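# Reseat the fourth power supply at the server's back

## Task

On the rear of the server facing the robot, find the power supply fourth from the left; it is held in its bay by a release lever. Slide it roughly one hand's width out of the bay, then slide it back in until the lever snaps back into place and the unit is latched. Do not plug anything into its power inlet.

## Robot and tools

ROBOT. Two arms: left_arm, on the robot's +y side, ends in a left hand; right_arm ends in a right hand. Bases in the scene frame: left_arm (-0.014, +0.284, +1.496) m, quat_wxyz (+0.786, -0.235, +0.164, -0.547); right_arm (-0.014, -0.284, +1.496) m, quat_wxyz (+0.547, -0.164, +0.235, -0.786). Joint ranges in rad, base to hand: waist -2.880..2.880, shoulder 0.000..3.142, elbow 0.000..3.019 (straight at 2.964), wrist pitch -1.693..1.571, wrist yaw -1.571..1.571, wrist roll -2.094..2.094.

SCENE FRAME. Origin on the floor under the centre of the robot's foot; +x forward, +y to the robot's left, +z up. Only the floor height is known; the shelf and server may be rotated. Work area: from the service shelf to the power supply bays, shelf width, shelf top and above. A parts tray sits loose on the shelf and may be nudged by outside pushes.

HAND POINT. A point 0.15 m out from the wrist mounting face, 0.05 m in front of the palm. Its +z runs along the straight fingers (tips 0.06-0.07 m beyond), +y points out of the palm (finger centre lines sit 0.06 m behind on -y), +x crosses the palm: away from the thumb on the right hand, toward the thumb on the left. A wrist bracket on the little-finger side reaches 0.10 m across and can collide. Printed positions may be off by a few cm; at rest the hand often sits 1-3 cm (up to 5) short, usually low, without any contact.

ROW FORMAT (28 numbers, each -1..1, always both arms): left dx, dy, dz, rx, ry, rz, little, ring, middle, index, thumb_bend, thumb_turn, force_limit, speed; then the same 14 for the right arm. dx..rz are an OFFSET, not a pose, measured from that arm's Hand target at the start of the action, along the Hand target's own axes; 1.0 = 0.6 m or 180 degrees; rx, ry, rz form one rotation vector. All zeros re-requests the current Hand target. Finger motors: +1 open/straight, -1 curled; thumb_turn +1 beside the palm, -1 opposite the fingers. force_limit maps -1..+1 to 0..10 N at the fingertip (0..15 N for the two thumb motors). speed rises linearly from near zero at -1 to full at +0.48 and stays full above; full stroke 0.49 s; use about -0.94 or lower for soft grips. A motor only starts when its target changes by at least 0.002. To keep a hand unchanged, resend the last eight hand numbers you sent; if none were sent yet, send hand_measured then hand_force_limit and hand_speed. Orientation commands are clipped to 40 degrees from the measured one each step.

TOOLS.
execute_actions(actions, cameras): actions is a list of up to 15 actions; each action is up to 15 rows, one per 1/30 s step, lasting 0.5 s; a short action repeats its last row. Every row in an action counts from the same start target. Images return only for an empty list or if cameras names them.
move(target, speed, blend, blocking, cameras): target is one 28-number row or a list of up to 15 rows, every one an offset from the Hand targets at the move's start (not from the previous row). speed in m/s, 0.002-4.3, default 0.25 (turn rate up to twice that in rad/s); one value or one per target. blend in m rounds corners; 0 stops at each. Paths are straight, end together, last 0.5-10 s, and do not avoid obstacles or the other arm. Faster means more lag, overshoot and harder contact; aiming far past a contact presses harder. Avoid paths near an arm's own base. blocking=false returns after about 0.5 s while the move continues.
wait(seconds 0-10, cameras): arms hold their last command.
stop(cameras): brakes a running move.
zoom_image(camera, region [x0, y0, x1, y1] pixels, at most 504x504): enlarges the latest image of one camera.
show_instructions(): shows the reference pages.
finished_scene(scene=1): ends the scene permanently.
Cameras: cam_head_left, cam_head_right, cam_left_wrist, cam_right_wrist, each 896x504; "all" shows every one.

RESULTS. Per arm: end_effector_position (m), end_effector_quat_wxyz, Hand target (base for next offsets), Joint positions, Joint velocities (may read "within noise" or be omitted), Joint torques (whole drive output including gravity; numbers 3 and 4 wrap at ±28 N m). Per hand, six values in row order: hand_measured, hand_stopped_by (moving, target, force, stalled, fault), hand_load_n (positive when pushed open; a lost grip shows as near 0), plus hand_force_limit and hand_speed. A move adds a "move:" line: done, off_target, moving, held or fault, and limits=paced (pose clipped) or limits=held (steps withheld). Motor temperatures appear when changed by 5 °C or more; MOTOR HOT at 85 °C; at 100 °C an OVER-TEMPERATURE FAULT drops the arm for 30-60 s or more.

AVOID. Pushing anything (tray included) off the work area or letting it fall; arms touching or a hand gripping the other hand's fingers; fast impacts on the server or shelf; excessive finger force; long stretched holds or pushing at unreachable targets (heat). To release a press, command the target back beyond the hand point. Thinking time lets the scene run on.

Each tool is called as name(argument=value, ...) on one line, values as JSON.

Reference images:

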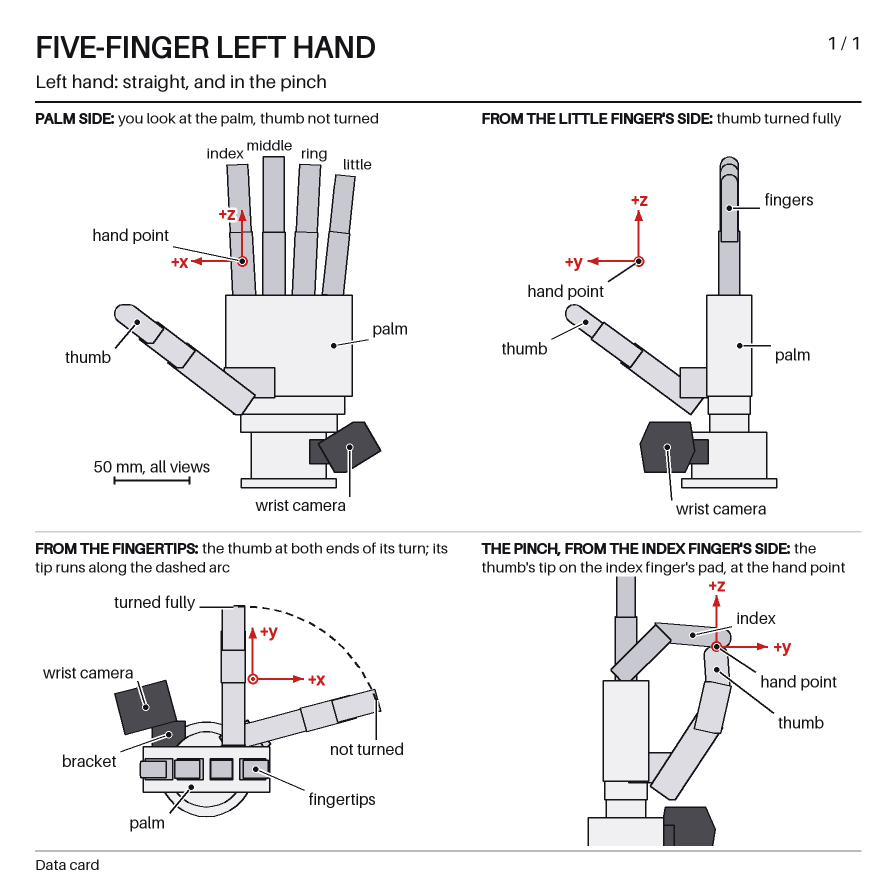

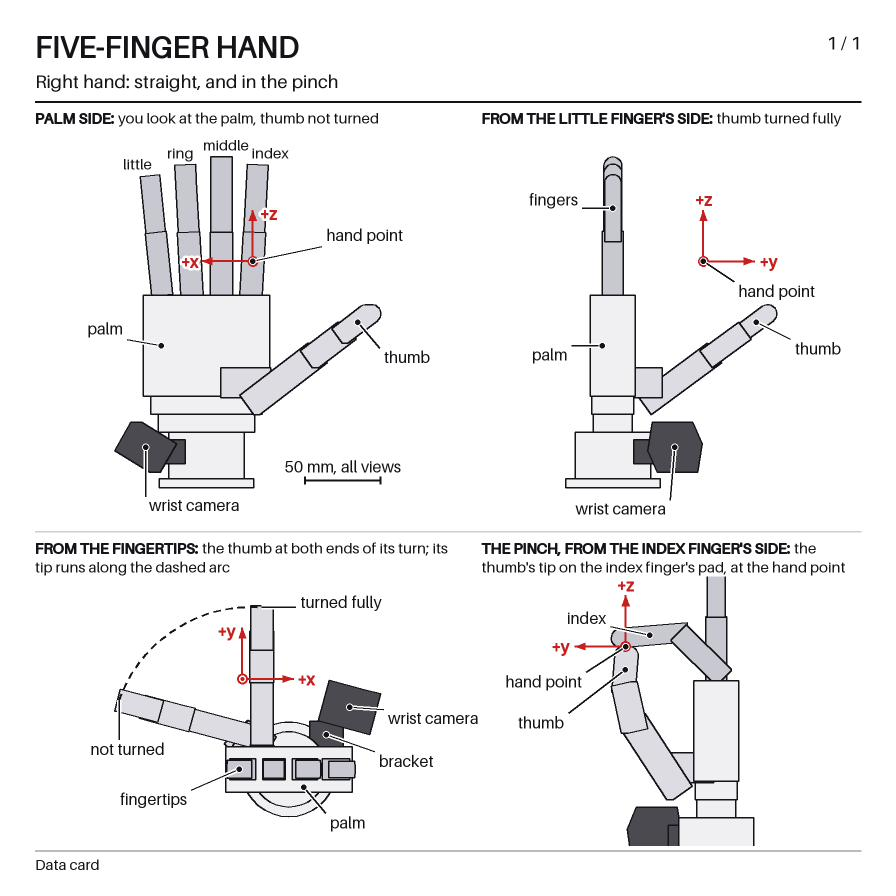

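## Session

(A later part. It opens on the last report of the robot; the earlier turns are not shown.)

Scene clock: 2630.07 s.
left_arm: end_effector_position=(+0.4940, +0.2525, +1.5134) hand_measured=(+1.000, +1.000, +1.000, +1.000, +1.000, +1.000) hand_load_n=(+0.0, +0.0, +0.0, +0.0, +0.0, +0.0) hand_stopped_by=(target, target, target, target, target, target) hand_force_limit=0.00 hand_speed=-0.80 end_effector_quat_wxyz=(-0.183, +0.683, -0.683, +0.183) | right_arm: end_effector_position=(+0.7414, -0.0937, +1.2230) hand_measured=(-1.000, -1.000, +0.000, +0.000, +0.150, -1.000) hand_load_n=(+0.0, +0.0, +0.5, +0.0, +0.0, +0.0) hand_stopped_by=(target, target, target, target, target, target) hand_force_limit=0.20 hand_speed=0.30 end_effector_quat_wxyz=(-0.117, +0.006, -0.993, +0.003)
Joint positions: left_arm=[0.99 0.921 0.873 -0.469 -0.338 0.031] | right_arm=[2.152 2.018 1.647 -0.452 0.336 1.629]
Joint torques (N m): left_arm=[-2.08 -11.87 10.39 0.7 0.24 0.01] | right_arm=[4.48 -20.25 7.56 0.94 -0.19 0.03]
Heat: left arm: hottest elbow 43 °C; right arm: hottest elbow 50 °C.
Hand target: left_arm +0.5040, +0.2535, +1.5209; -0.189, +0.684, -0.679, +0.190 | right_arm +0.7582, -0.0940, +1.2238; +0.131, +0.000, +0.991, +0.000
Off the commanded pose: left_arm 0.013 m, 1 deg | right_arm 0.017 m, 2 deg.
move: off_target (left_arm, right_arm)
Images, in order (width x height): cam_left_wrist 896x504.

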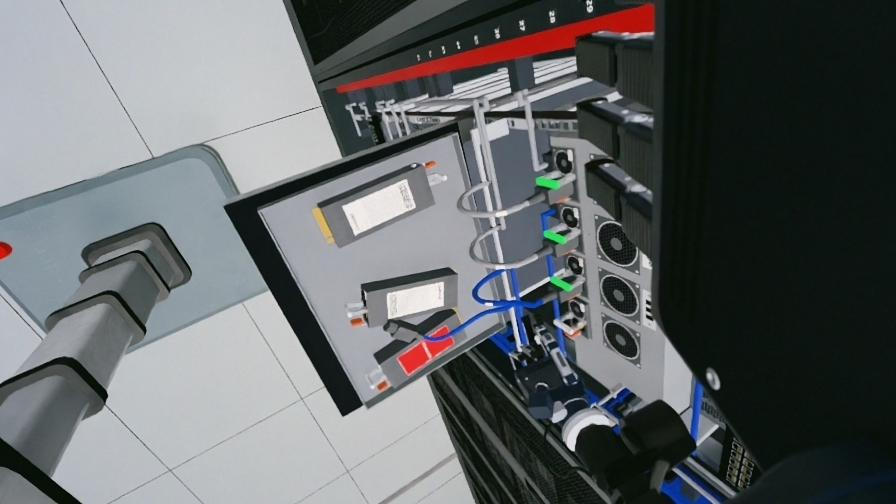

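move(target=[[0,0,0,0,0,0,1,1,1,1,1,1,0,-0.8,-0.0664,-0.0033,0.0212,0.0,0.0,0.0,-1,-1,0.0,0.0,0.15,-1,0.2,0.3]], speed=0.08, cameras=["cam_left_wrist","cam_right_wrist"])

zoom_image(camera="cam_left_wrist", region=[530, 290, 600, 360])

Scene clock: 2634.83 s.
left_arm: end_effector_position=(+0.4940, +0.2525, +1.5134) hand_measured=(+1.000, +1.000, +1.000, +1.000, +1.000, +1.000) hand_load_n=(+0.0, +0.0, +0.0, +0.0, +0.5, +0.0) hand_stopped_by=(target, target, target, target, target, target) hand_force_limit=0.00 hand_speed=-0.80 end_effector_quat_wxyz=(-0.183, +0.683, -0.683, +0.183) | right_arm: end_effector_position=(+0.7674, -0.0862, +1.2120) hand_measured=(-1.000, -1.000, +0.000, +0.000, +0.150, -1.000) hand_load_n=(+0.0, +0.0, +0.0, +0.0, +0.0, +0.0) hand_stopped_by=(target, target, target, target, target, target) hand_force_limit=0.20 hand_speed=0.30 end_effector_quat_wxyz=(-0.107, +0.010, -0.994, +0.000)
Joint positions: left_arm=[0.99 0.921 0.873 -0.469 -0.338 0.031] | right_arm=[2.15 2.097 1.797 -0.544 0.327 1.627]
Joint torques (N m): left_arm=[-2.14 -11.87 10.29 0.72 0.24 0.02] | right_arm=[4.25 -21.48 9.7 0.58 -0.13 -0.04]
Heat: left arm: hottest elbow 43 °C; right arm: hottest elbow 50 °C.
Hand target: left_arm +0.5040, +0.2535, +1.5209; -0.189, +0.684, -0.679, +0.190 | right_arm +0.8000, -0.0960, +1.2218; +0.131, +0.000, +0.991, +0.000
Off the commanded pose: left_arm 0.013 m, 1 deg | right_arm 0.035 m, 3 deg.
move: off_target (left_arm, right_arm)
Images, in order (width x height): cam_left_wrist 896x504, cam_right_wrist 896x504.

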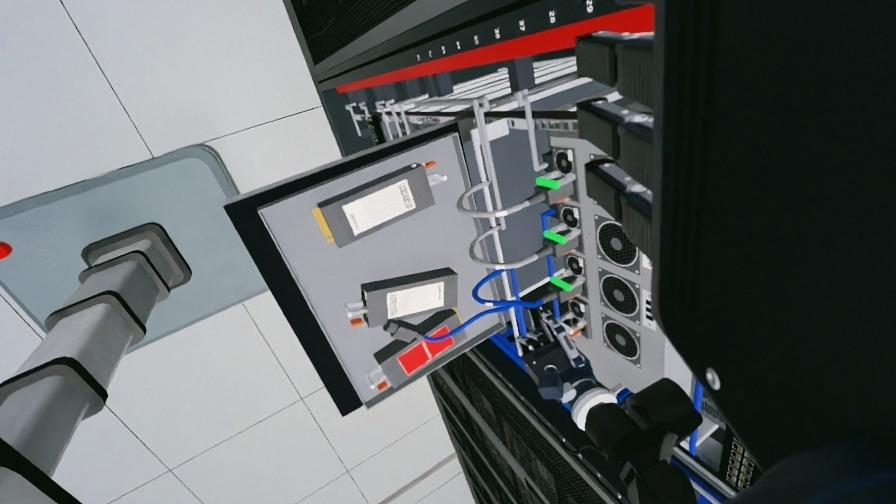

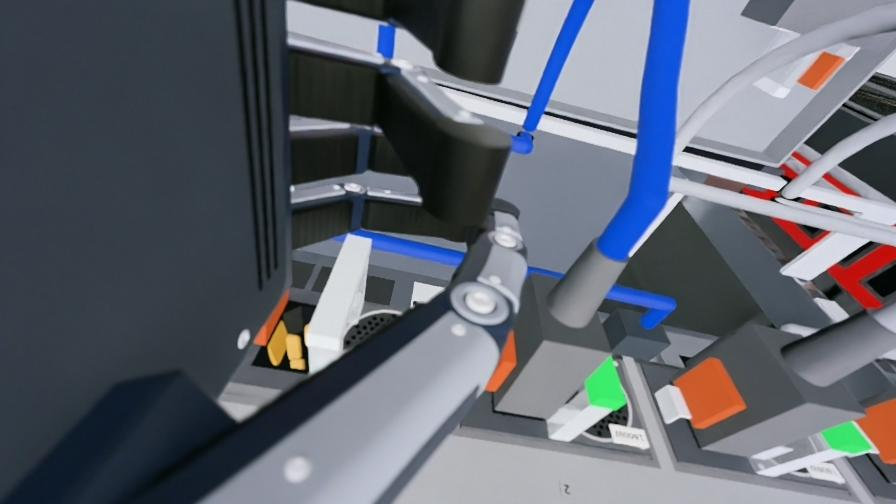

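Scaled by 7.200 from the camera's 896x504 image, which has a finer 1280x720 frame.

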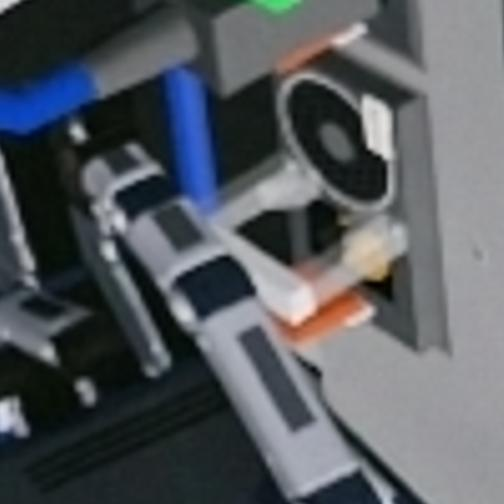

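move(target=[[0,0,0,0,0,0,1,1,1,1,1,1,0,-0.8,0.0828,-0.015,-0.045,0.0,0.0,0.0,-1,-1,0.0,0.0,0.15,-1,0.2,0.3],[0,0,0,0,0,0,1,1,1,1,1,1,0,-0.8,0.0655,-0.0233,-0.1094,0.0,0.0,0.0,-1,-1,0.0,0.0,0.15,-1,0.2,0.3],[0,0,0,0,0,0,1,1,1,1,1,1,0,-0.8,0.0655,-0.0233,-0.1094,0.0,0.0,0.0,-1,-1,0.9,1,0.15,-1,0.2,0.3],[0,0,0,0,0,0,1,1,1,1,1,1,0,-0.8,0.0025,-0.0233,-0.087,0.0,0.0,0.0,-1,-1,0.9,1,0.15,-1,0.2,0.3]], speed=0.1, blend=[0.01,0,0,0], cameras=["cam_left_wrist","cam_right_wrist"])

zoom_image(camera="cam_left_wrist", region=[530, 290, 600, 360])

zoom_image(camera="cam_right_wrist", region=[280, 140, 560, 380])

Scene clock: 2662.67 s.
left_arm: end_effector_position=(+0.4940, +0.2525, +1.5134) hand_measured=(+1.000, +1.000, +1.000, +1.000, +1.000, +1.000) hand_load_n=(+0.0, -0.5, +0.0, +0.0, +0.0, +0.0) hand_stopped_by=(target, target, target, target, target, target) hand_force_limit=0.00 hand_speed=-0.80 end_effector_quat_wxyz=(-0.183, +0.683, -0.683, +0.183) | right_arm: end_effector_position=(+0.7684, -0.1056, +1.2709) hand_measured=(-1.000, -1.000, +0.900, +1.000, +0.150, -1.000) hand_load_n=(+0.0, +0.0, +0.0, +0.0, +0.0, +0.0) hand_stopped_by=(target, target, target, target, target, target) hand_force_limit=0.20 hand_speed=0.30 end_effector_quat_wxyz=(-0.123, +0.004, -0.992, +0.000)
Joint positions: left_arm=[0.99 0.921 0.873 -0.469 -0.338 0.031] | right_arm=[2.15 1.961 1.703 -0.552 0.331 1.627]
Joint torques (N m): left_arm=[-1.85 -11.81 10.43 0.84 0.25 0.02] | right_arm=[4.07 -20.19 8.85 0.16 -0.14 0.03]
Motor temperatures (°C): left_arm=[20 28 43 20 22 22] | right_arm=[22 39 48 22 22 21]
Heat: left arm: hottest elbow 43 °C; right arm: hottest elbow 48 °C.
Hand target: left_arm +0.5040, +0.2535, +1.5209; -0.189, +0.684, -0.679, +0.190 | right_arm +0.7849, -0.1099, +1.2718; +0.131, +0.000, +0.991, +0.000
Off the commanded pose: left_arm 0.013 m, 1 deg | right_arm 0.017 m, 1 deg.
move: off_target (left_arm, right_arm)
Images, in order (width x height): cam_left_wrist 896x504, cam_right_wrist 896x504.

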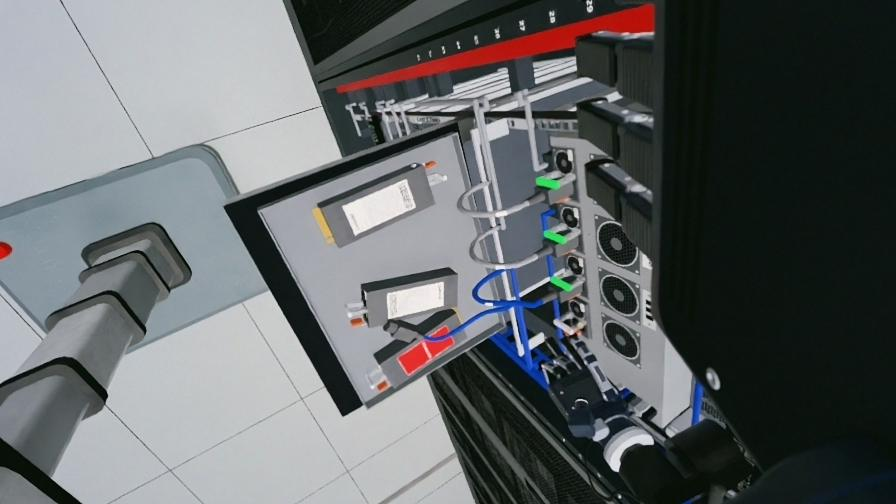

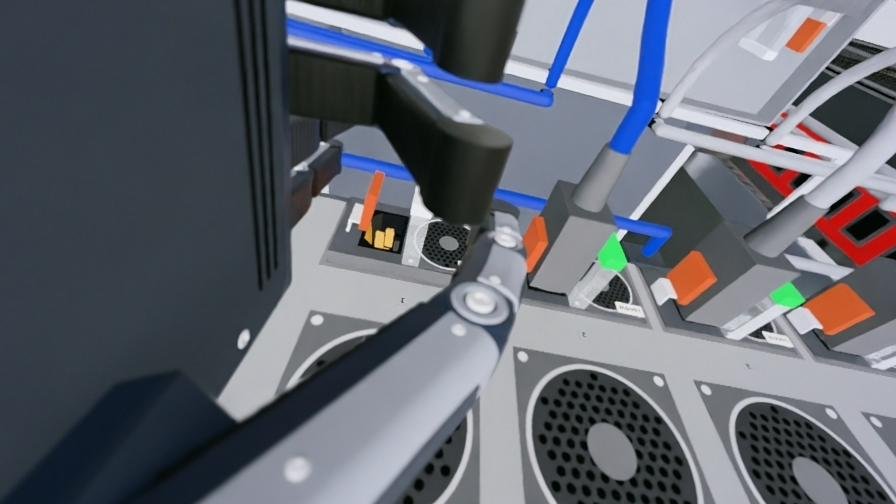

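Scaled by 7.200 from the camera's 896x504 image, which has a finer 1280x720 frame.

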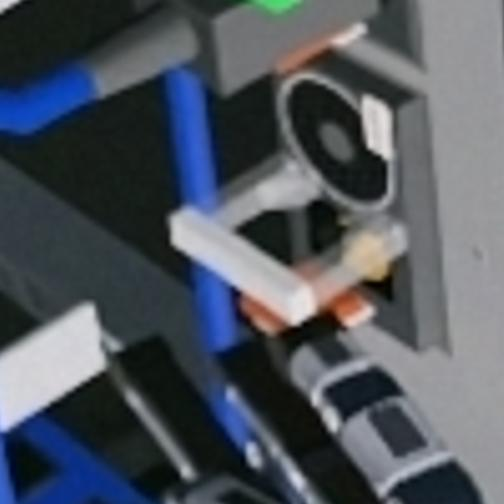

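Scaled by 1.800 from the camera's 896x504 image, which has a finer 1280x720 frame.

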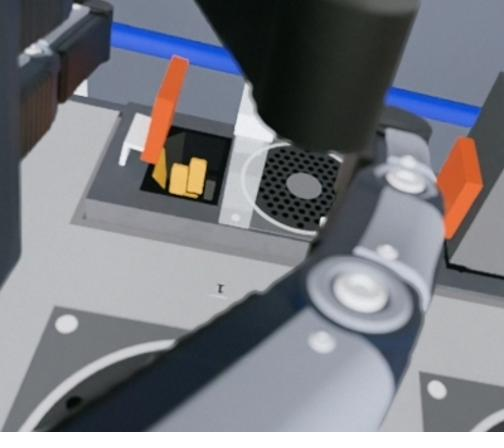

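move(target=[[0,0,0,0,0,0,1,1,1,1,1,1,0,-0.8,-0.0233,0.0367,0.0062,0.0,0.0,0.0,-1,-1,0.9,1,0.15,-1,0.2,0.3]], speed=0.06, cameras=["cam_left_wrist","cam_right_wrist"])

zoom_image(camera="cam_left_wrist", region=[530, 290, 600, 360])

zoom_image(camera="cam_right_wrist", region=[280, 140, 560, 380])

Scene clock: 2667.10 s.
left_arm: end_effector_position=(+0.4940, +0.2525, +1.5134) hand_measured=(+1.000, +1.000, +1.000, +1.000, +1.000, +1.000) hand_load_n=(+0.0, +0.0, +0.0, +0.0, +0.0, +0.0) hand_stopped_by=(target, target, target, target, target, target) hand_force_limit=0.00 hand_speed=-0.80 end_effector_quat_wxyz=(-0.183, +0.683, -0.683, +0.183) | right_arm: end_effector_position=(+0.7764, -0.1002, +1.2589) hand_measured=(-1.000, -1.000, +0.900, +1.000, +0.150, -1.000) hand_load_n=(+0.0, +0.0, +0.0, +0.0, +0.0, +0.0) hand_stopped_by=(target, target, target, target, target, target) hand_force_limit=0.20 hand_speed=0.30 end_effector_quat_wxyz=(-0.113, +0.006, -0.994, +0.006)
Joint positions: left_arm=[0.99 0.921 0.873 -0.469 -0.338 0.031] | right_arm=[2.154 2.01 1.775 -0.598 0.342 1.632]
Joint torques (N m): left_arm=[-2.2 -11.87 10.26 0.77 0.22 0.01] | right_arm=[6.53 -21.36 9.89 0.32 0.18 0.14]
Heat: left arm: hottest elbow 43 °C; right arm: hottest elbow 48 °C.
Hand target: left_arm +0.5040, +0.2535, +1.5209; -0.189, +0.684, -0.679, +0.190 | right_arm +0.7994, -0.0880, +1.2717; +0.131, +0.000, +0.991, +0.000
Off the commanded pose: left_arm 0.013 m, 1 deg | right_arm 0.029 m, 2 deg.
move: off_target (left_arm, right_arm)
Images, in order (width x height): cam_left_wrist 896x504, cam_right_wrist 896x504.

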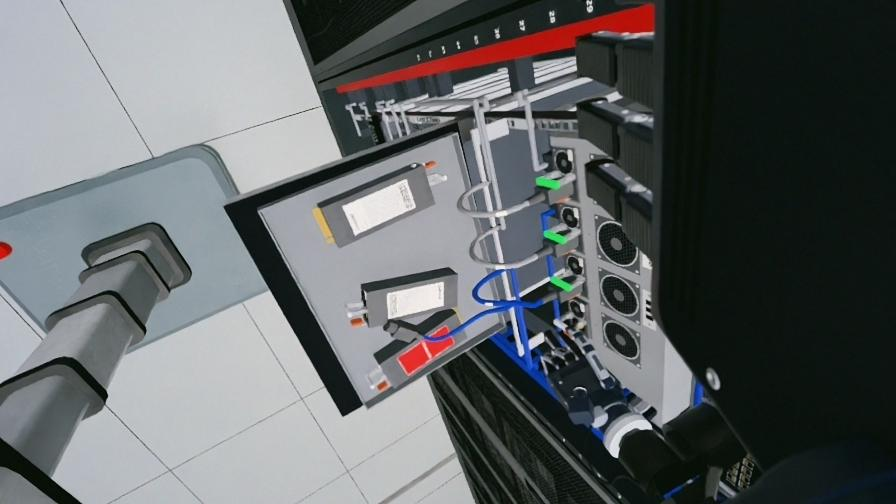

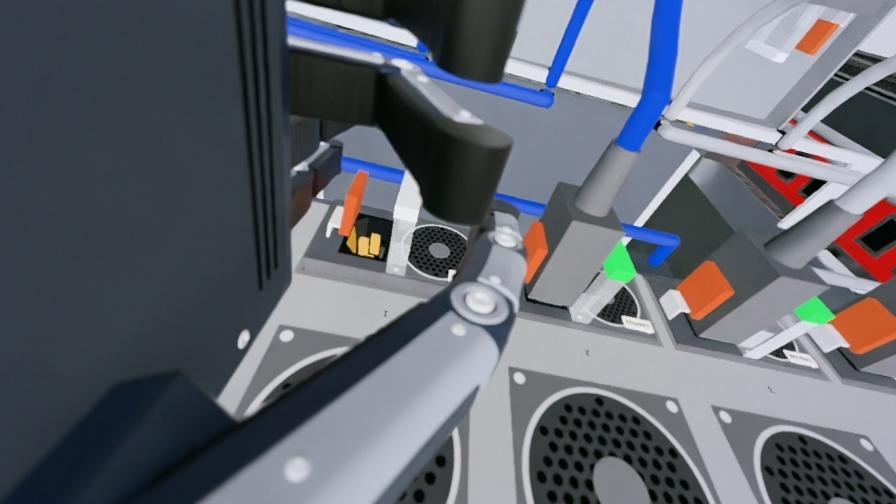

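Scaled by 7.200 from the camera's 896x504 image, which has a finer 1280x720 frame.

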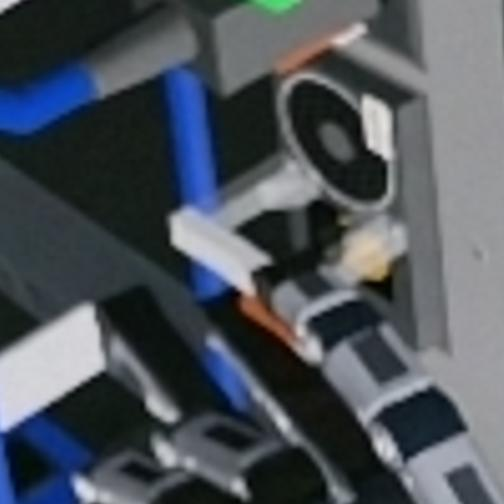

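Scaled by 1.800 from the camera's 896x504 image, which has a finer 1280x720 frame.

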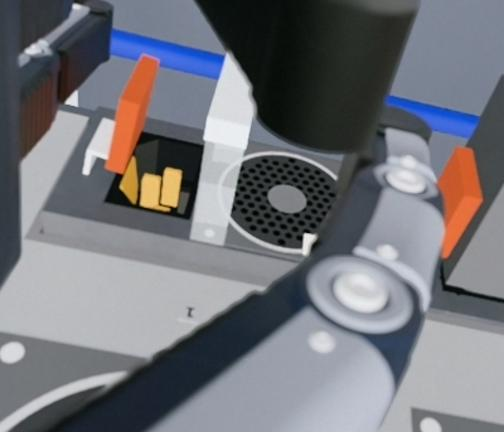

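move(target=[[0,0,0,0,0,0,1,1,1,1,1,1,0,-0.8,-0.0086,0.0417,-0.0161,0.0,0.0,0.0,-1,-1,0.9,1,0.15,-1,0.2,0.3]], speed=0.06, cameras=["cam_left_wrist","cam_right_wrist"])

zoom_image(camera="cam_left_wrist", region=[530, 290, 600, 360])

zoom_image(camera="cam_right_wrist", region=[280, 140, 560, 380])

Scene clock: 2671.27 s.
left_arm: end_effector_position=(+0.4940, +0.2525, +1.5134) hand_measured=(+1.000, +1.000, +1.000, +1.000, +1.000, +1.000) hand_load_n=(+0.0, +0.0, +0.0, +0.0, +0.0, +0.0) hand_stopped_by=(target, target, target, target, target, target) hand_force_limit=0.00 hand_speed=-0.80 end_effector_quat_wxyz=(-0.183, +0.683, -0.683, +0.183) | right_arm: end_effector_position=(+0.7727, -0.0880, +1.2607) hand_measured=(-1.000, -1.000, +0.900, +1.000, +0.150, -1.000) hand_load_n=(+0.0, +0.0, +0.0, +0.0, +0.0, +0.0) hand_stopped_by=(target, target, target, target, target, target) hand_force_limit=0.20 hand_speed=0.30 end_effector_quat_wxyz=(-0.105, +0.002, -0.994, +0.014)
Joint positions: left_arm=[0.99 0.921 0.873 -0.469 -0.338 0.031] | right_arm=[2.178 2.019 1.79 -0.631 0.375 1.664]
Joint torques (N m): left_arm=[-1.73 -11.87 10.33 0.87 0.22 0.01] | right_arm=[7.71 -21.13 10.86 0.32 -0.05 0.14]
Heat: left arm: hottest elbow 43 °C; right arm: hottest elbow 48 °C.
Hand target: left_arm +0.5040, +0.2535, +1.5209; -0.189, +0.684, -0.679, +0.190 | right_arm +0.8020, -0.0630, +1.2824; +0.131, +0.000, +0.991, +0.000
Off the commanded pose: left_arm 0.013 m, 1 deg | right_arm 0.044 m, 3 deg.
move: off_target (left_arm, right_arm)
Images, in order (width x height): cam_left_wrist 896x504, cam_right_wrist 896x504.

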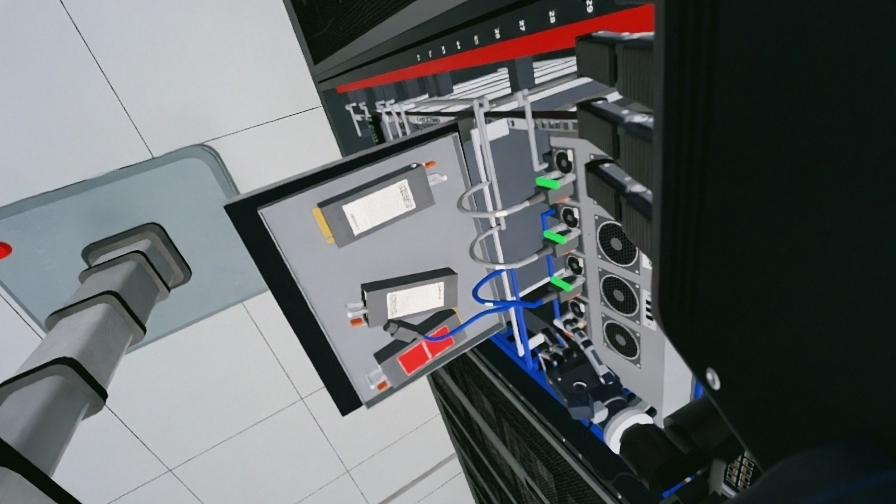

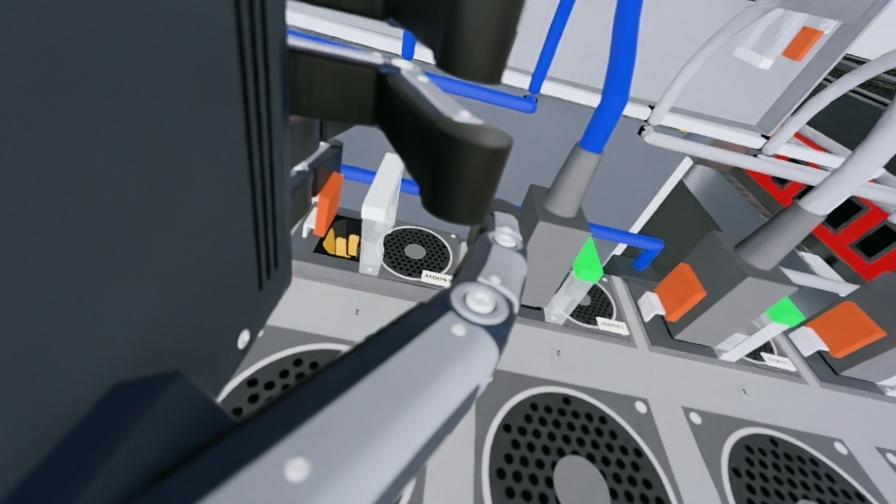

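Scaled by 7.200 from the camera's 896x504 image, which has a finer 1280x720 frame.

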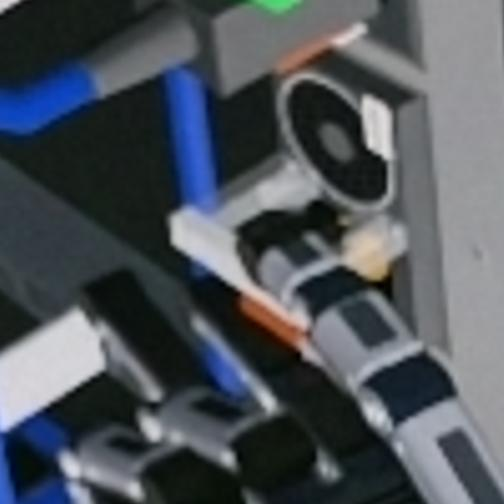

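Scaled by 1.800 from the camera's 896x504 image, which has a finer 1280x720 frame.

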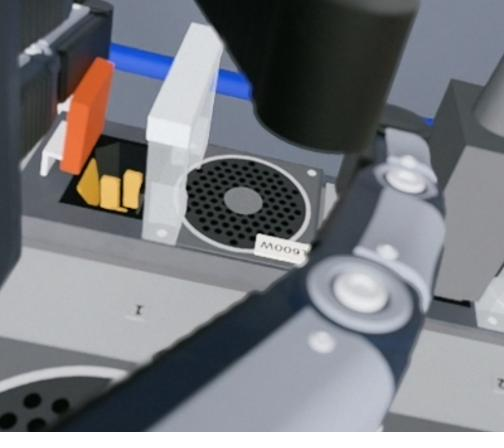

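move(target=[[0,0,0,0,0,0,1,1,1,1,1,1,0,-0.8,-0.0,0.035,-0.0,0.0,0.0,0.0,-1,-1,0.9,1,0.15,-1,0.2,0.3]], speed=0.06, cameras=["cam_left_wrist","cam_right_wrist"])

zoom_image(camera="cam_left_wrist", region=[530, 290, 600, 360])

zoom_image(camera="cam_right_wrist", region=[280, 140, 560, 380])

Scene clock: 2675.97 s.
left_arm: end_effector_position=(+0.4940, +0.2525, +1.5134) hand_measured=(+1.000, +1.000, +1.000, +1.000, +1.000, +1.000) hand_load_n=(+0.0, +0.0, +0.0, +0.0, +0.0, +0.0) hand_stopped_by=(target, target, target, target, target, target) hand_force_limit=0.00 hand_speed=-0.80 end_effector_quat_wxyz=(-0.183, +0.683, -0.683, +0.183) | right_arm: end_effector_position=(+0.7733, -0.0858, +1.2583) hand_measured=(-1.000, -1.000, +0.900, +1.000, +0.150, -1.000) hand_load_n=(+0.0, +0.0, +0.0, +0.0, +0.0, +0.0) hand_stopped_by=(target, target, target, target, target, target) hand_force_limit=0.20 hand_speed=0.30 end_effector_quat_wxyz=(-0.103, -0.008, -0.994, +0.025)
Joint positions: left_arm=[0.99 0.921 0.873 -0.469 -0.338 0.031] | right_arm=[2.188 2.029 1.802 -0.642 0.403 1.694]
Joint torques (N m): left_arm=[-1.67 -12.04 10.4 0.8 0.22 0.03] | right_arm=[9.41 -20.95 11.41 0.29 -0.43 0.07]
Heat: left arm: hottest elbow 43 °C; right arm: hottest elbow 48 °C.
Hand target: left_arm +0.5040, +0.2535, +1.5209; -0.189, +0.684, -0.679, +0.190 | right_arm +0.8019, -0.0418, +1.2825; +0.131, +0.000, +0.991, +0.000
Off the commanded pose: left_arm 0.013 m, 1 deg | right_arm 0.058 m, 4 deg.
move: off_target (left_arm, right_arm)
Images, in order (width x height): cam_left_wrist 896x504, cam_right_wrist 896x504.

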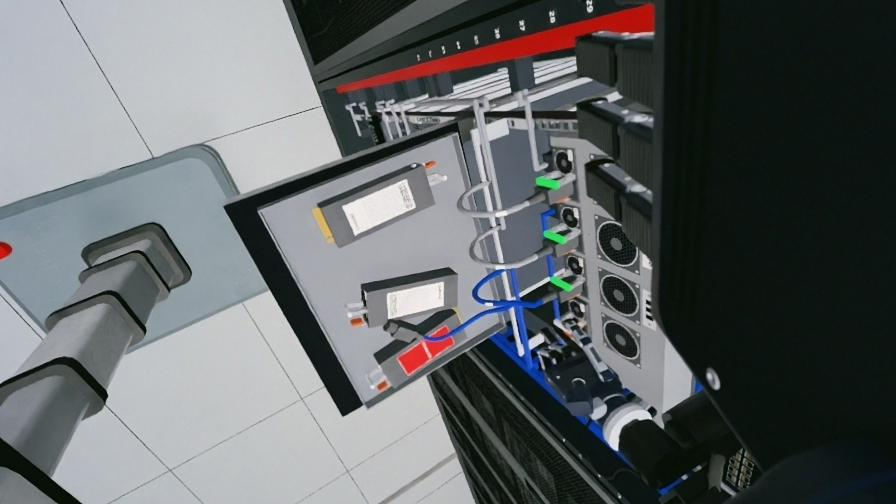

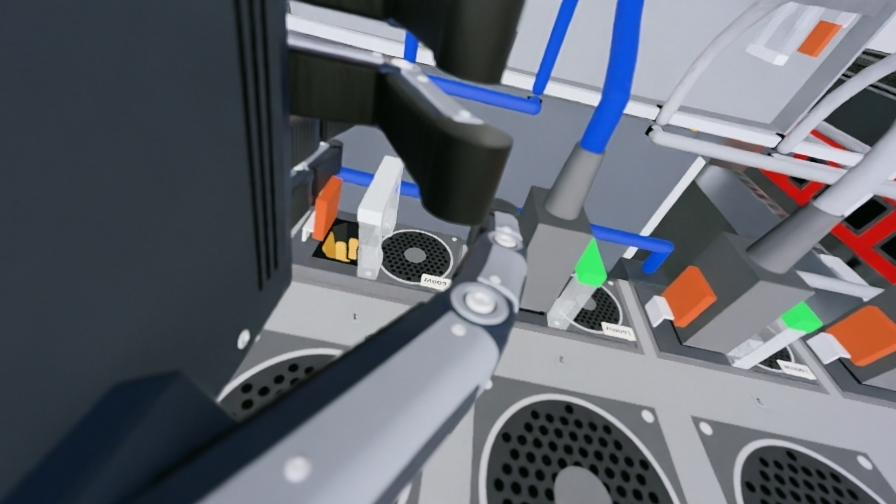

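Scaled by 7.200 from the camera's 896x504 image, which has a finer 1280x720 frame.

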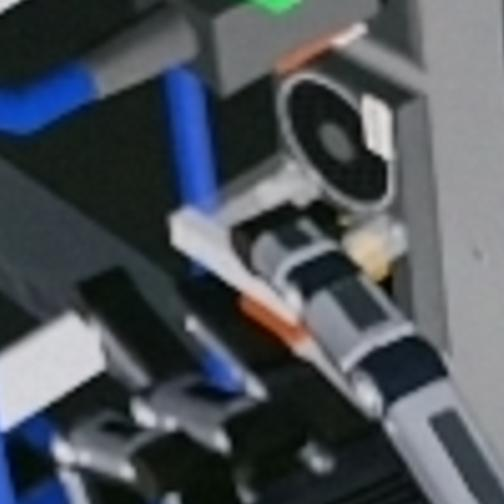

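Scaled by 1.800 from the camera's 896x504 image, which has a finer 1280x720 frame.

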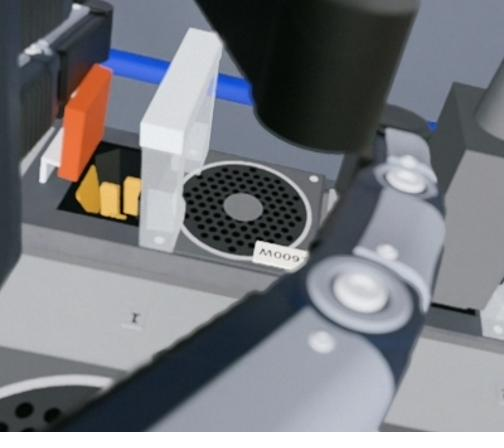

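move(target=[[0,0,0,0,0,0,1,1,1,1,1,1,0,-0.8,-0.0,0.1,-0.0,0.0,0.0,0.0,-1,-1,0.9,1,0.15,-1,0.2,0.3]], speed=0.1, cameras=["cam_left_wrist","cam_right_wrist"])

zoom_image(camera="cam_left_wrist", region=[530, 290, 600, 360])

zoom_image(camera="cam_right_wrist", region=[280, 140, 560, 380])

Scene clock: 2682.57 s.
left_arm: end_effector_position=(+0.4940, +0.2525, +1.5134) hand_measured=(+1.000, +1.000, +1.000, +1.000, +1.000, +1.000) hand_load_n=(+0.0, +0.0, +0.0, +0.0, +0.0, -0.5) hand_stopped_by=(target, target, target, target, target, target) hand_force_limit=0.00 hand_speed=-0.80 end_effector_quat_wxyz=(-0.183, +0.683, -0.683, +0.183) | right_arm: end_effector_position=(+0.7728, -0.0661, +1.2495) hand_measured=(-1.000, -1.000, +0.900, +1.000, +0.150, -1.000) hand_load_n=(+0.0, +0.0, +0.0, +0.0, +0.0, +0.0) hand_stopped_by=(target, target, target, target, target, target) hand_force_limit=0.20 hand_speed=0.30 end_effector_quat_wxyz=(-0.097, -0.026, -0.994, +0.052)
Joint positions: left_arm=[0.99 0.921 0.873 -0.469 -0.338 0.031] | right_arm=[2.229 2.076 1.854 -0.685 0.484 1.769]
Joint torques (N m): left_arm=[-1.85 -11.81 10.28 0.7 0.23 0.03] | right_arm=[12.98 -20.19 12.44 0.53 -1.65 -0.07]
Heat: left arm: hottest elbow 43 °C; right arm: hottest elbow 49 °C.
Hand target: left_arm +0.5040, +0.2535, +1.5209; -0.189, +0.684, -0.679, +0.190 | right_arm +0.8020, +0.0181, +1.2824; +0.131, +0.000, +0.991, +0.000
Off the commanded pose: left_arm 0.013 m, 1 deg | right_arm 0.095 m, 8 deg.
move: off_target (left_arm, right_arm)
Images, in order (width x height): cam_left_wrist 896x504, cam_right_wrist 896x504.

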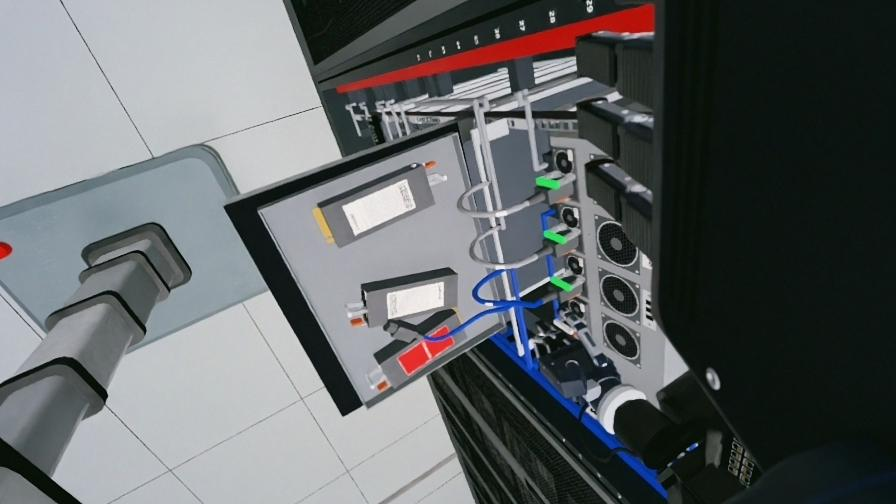

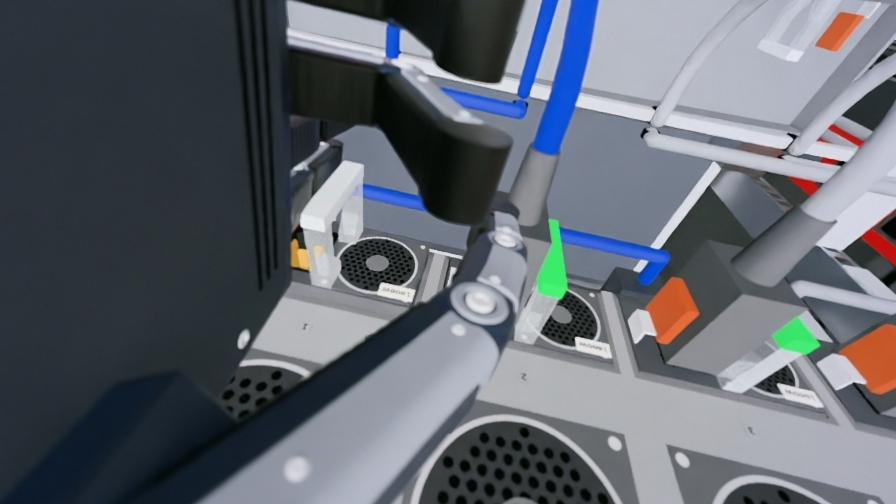

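Scaled by 7.200 from the camera's 896x504 image, which has a finer 1280x720 frame.

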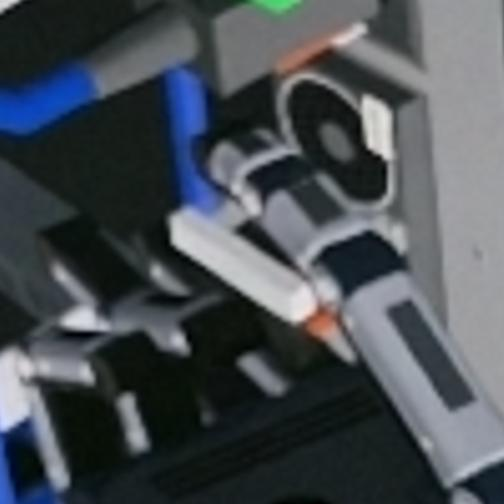

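Scaled by 1.800 from the camera's 896x504 image, which has a finer 1280x720 frame.

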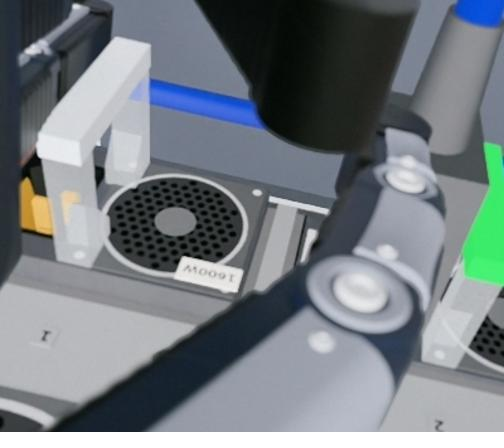

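move(target=[[0,0,0,0,0,0,1,1,1,1,1,1,0,-0.8,-0.0,0,-0.0,0.0,0.0,0.0,-1,-1,-0.05,1,0.15,-1,0.2,0.3]], speed=0.1, cameras=["cam_left_wrist","cam_right_wrist"])

zoom_image(camera="cam_left_wrist", region=[530, 290, 600, 360])

zoom_image(camera="cam_right_wrist", region=[280, 140, 560, 380])

Scene clock: 2688.60 s.
left_arm: end_effector_position=(+0.4940, +0.2525, +1.5134) hand_measured=(+1.000, +1.000, +1.000, +1.000, +1.000, +1.000) hand_load_n=(+0.0, +0.0, +0.0, +0.0, +0.0, +0.0) hand_stopped_by=(target, target, target, target, target, target) hand_force_limit=0.00 hand_speed=-0.80 end_effector_quat_wxyz=(-0.183, +0.683, -0.683, +0.183) | right_arm: end_effector_position=(+0.7729, -0.0661, +1.2495) hand_measured=(-1.000, -1.000, -0.050, +1.000, +0.150, -1.000) hand_load_n=(+0.0, +0.0, +0.0, +0.0, +0.0, +0.0) hand_stopped_by=(target, target, target, target, target, target) hand_force_limit=0.20 hand_speed=0.30 end_effector_quat_wxyz=(-0.097, -0.027, -0.994, +0.051)
Joint positions: left_arm=[0.99 0.921 0.873 -0.469 -0.338 0.031] | right_arm=[2.229 2.076 1.854 -0.685 0.484 1.77]
Joint torques (N m): left_arm=[-2.02 -12.28 10.3 0.68 0.22 0.02] | right_arm=[12.45 -20.25 12.44 0.58 -1.61 -0.08]
Heat: left arm: hottest elbow 43 °C; right arm: hottest elbow 50 °C.
Hand target: left_arm +0.5040, +0.2535, +1.5209; -0.189, +0.684, -0.679, +0.190 | right_arm +0.8020, +0.0181, +1.2824; +0.131, +0.000, +0.991, +0.000
Off the commanded pose: left_arm 0.013 m, 1 deg | right_arm 0.095 m, 8 deg.
move: off_target (left_arm, right_arm)
Images, in order (width x height): cam_left_wrist 896x504, cam_right_wrist 896x504.

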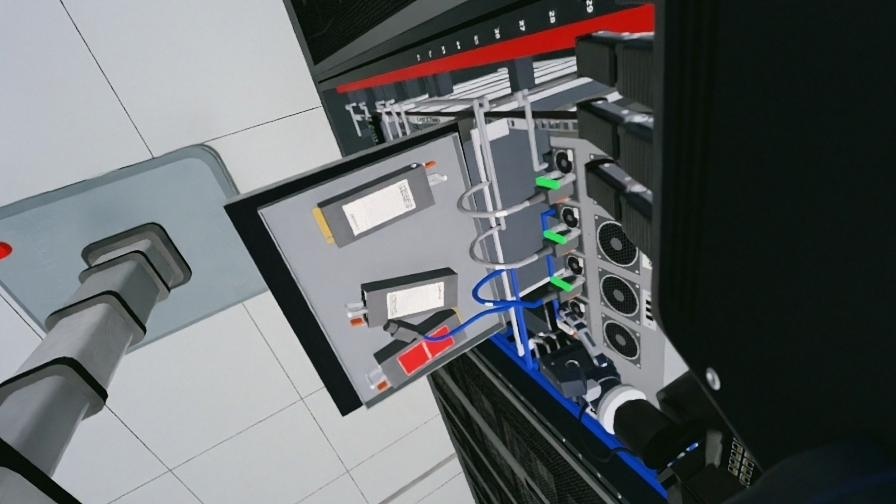

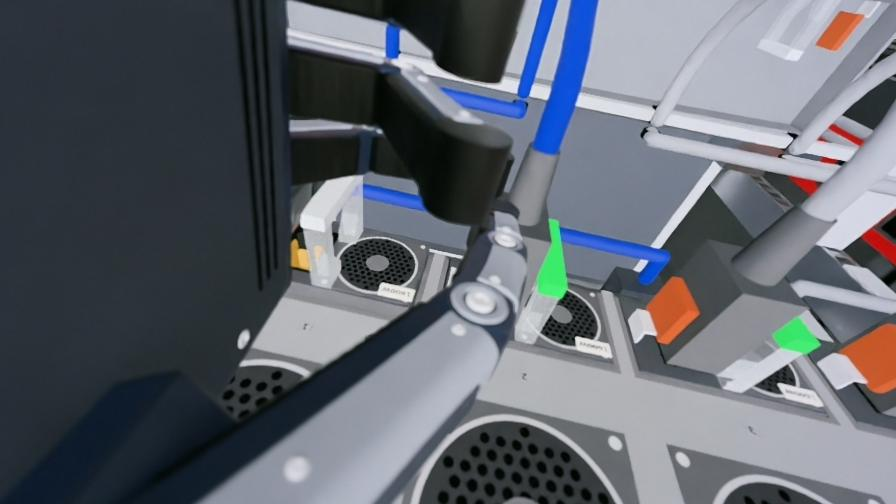

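Scaled by 7.200 from the camera's 896x504 image, which has a finer 1280x720 frame.

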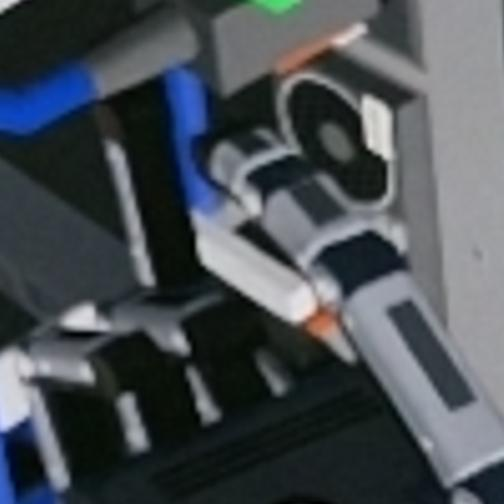

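Scaled by 1.800 from the camera's 896x504 image, which has a finer 1280x720 frame.

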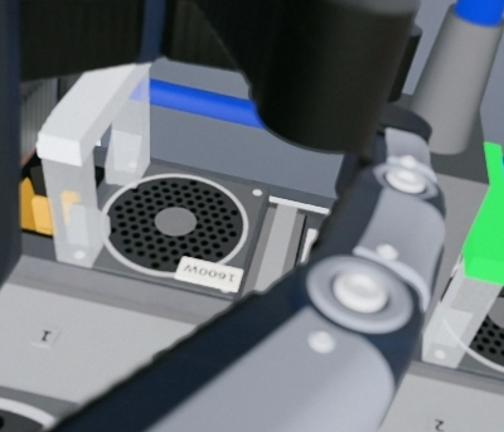

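move(target=[[0,0,0,0,0,0,1,1,1,1,1,1,0,-0.8,-0.065,0,-0.005,0.0,0.0,0.0,-1,-1,-0.05,1,0.15,-1,0.2,0.3]], speed=0.1, cameras=["cam_left_wrist","cam_right_wrist"])

zoom_image(camera="cam_left_wrist", region=[530, 290, 600, 360])

zoom_image(camera="cam_right_wrist", region=[280, 140, 560, 380])

Scene clock: 2693.27 s.
left_arm: end_effector_position=(+0.4940, +0.2525, +1.5134) hand_measured=(+1.000, +1.000, +1.000, +1.000, +1.000, +1.000) hand_load_n=(+0.0, +0.0, +0.0, +0.0, +0.0, -0.5) hand_stopped_by=(target, target, target, target, target, target) hand_force_limit=0.00 hand_speed=-0.80 end_effector_quat_wxyz=(-0.183, +0.683, -0.683, +0.183) | right_arm: end_effector_position=(+0.7675, -0.0285, +1.2346) hand_measured=(-1.000, -1.000, -0.050, +1.000, +0.150, -1.000) hand_load_n=(+0.0, -1.5, +4.5, +0.0, +0.0, +0.0) hand_stopped_by=(target, target, target, target, target, target) hand_force_limit=0.20 hand_speed=0.30 end_effector_quat_wxyz=(-0.071, +0.002, -0.997, +0.036)
Joint positions: left_arm=[0.99 0.921 0.873 -0.469 -0.338 0.031] | right_arm=[2.258 2.157 1.964 -0.775 0.457 1.762]
Joint torques (N m): left_arm=[-1.96 -12.1 10.39 0.8 0.24 0] | right_arm=[10.4 -25.88 12.83 1.07 -0.66 -0.07]
Heat: left arm: hottest elbow 43 °C; right arm: hottest elbow 51 °C.
Hand target: left_arm +0.5040, +0.2535, +1.5209; -0.189, +0.684, -0.679, +0.190 | right_arm +0.8389, +0.0180, +1.2954; +0.131, +0.000, +0.991, -0.001
Off the commanded pose: left_arm 0.013 m, 1 deg | right_arm 0.105 m, 8 deg.
move: off_target (left_arm, right_arm)
Images, in order (width x height): cam_left_wrist 896x504, cam_right_wrist 896x504.

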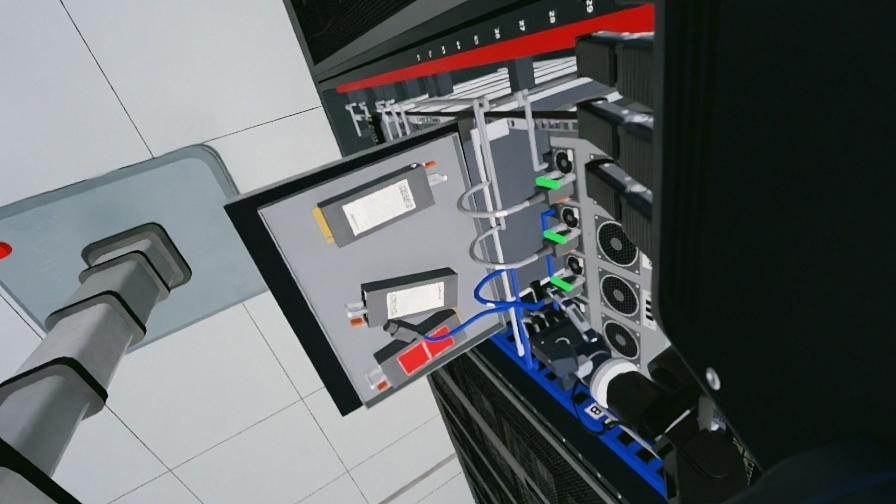

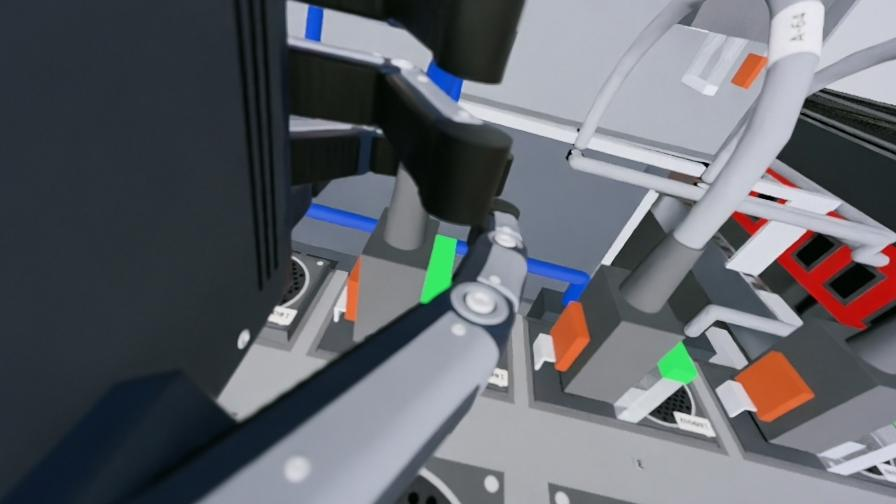

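Scaled by 7.200 from the camera's 896x504 image, which has a finer 1280x720 frame.

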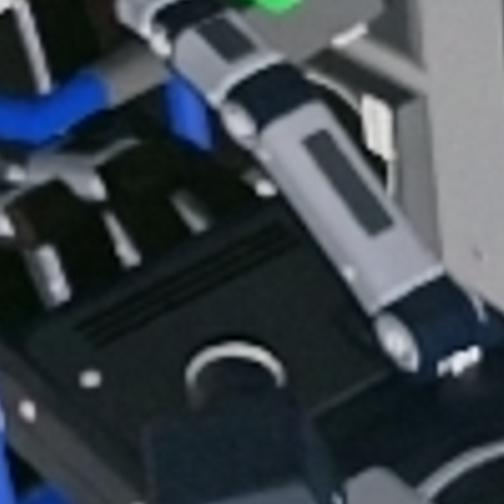

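Scaled by 1.800 from the camera's 896x504 image, which has a finer 1280x720 frame.

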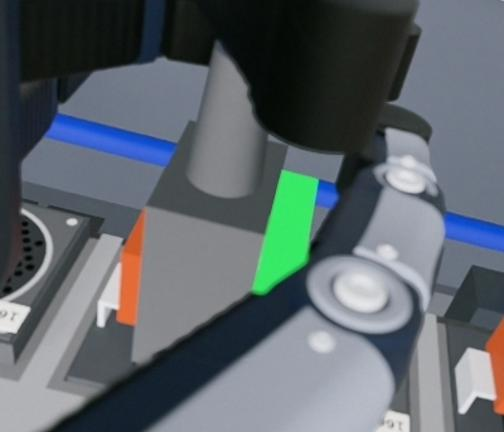

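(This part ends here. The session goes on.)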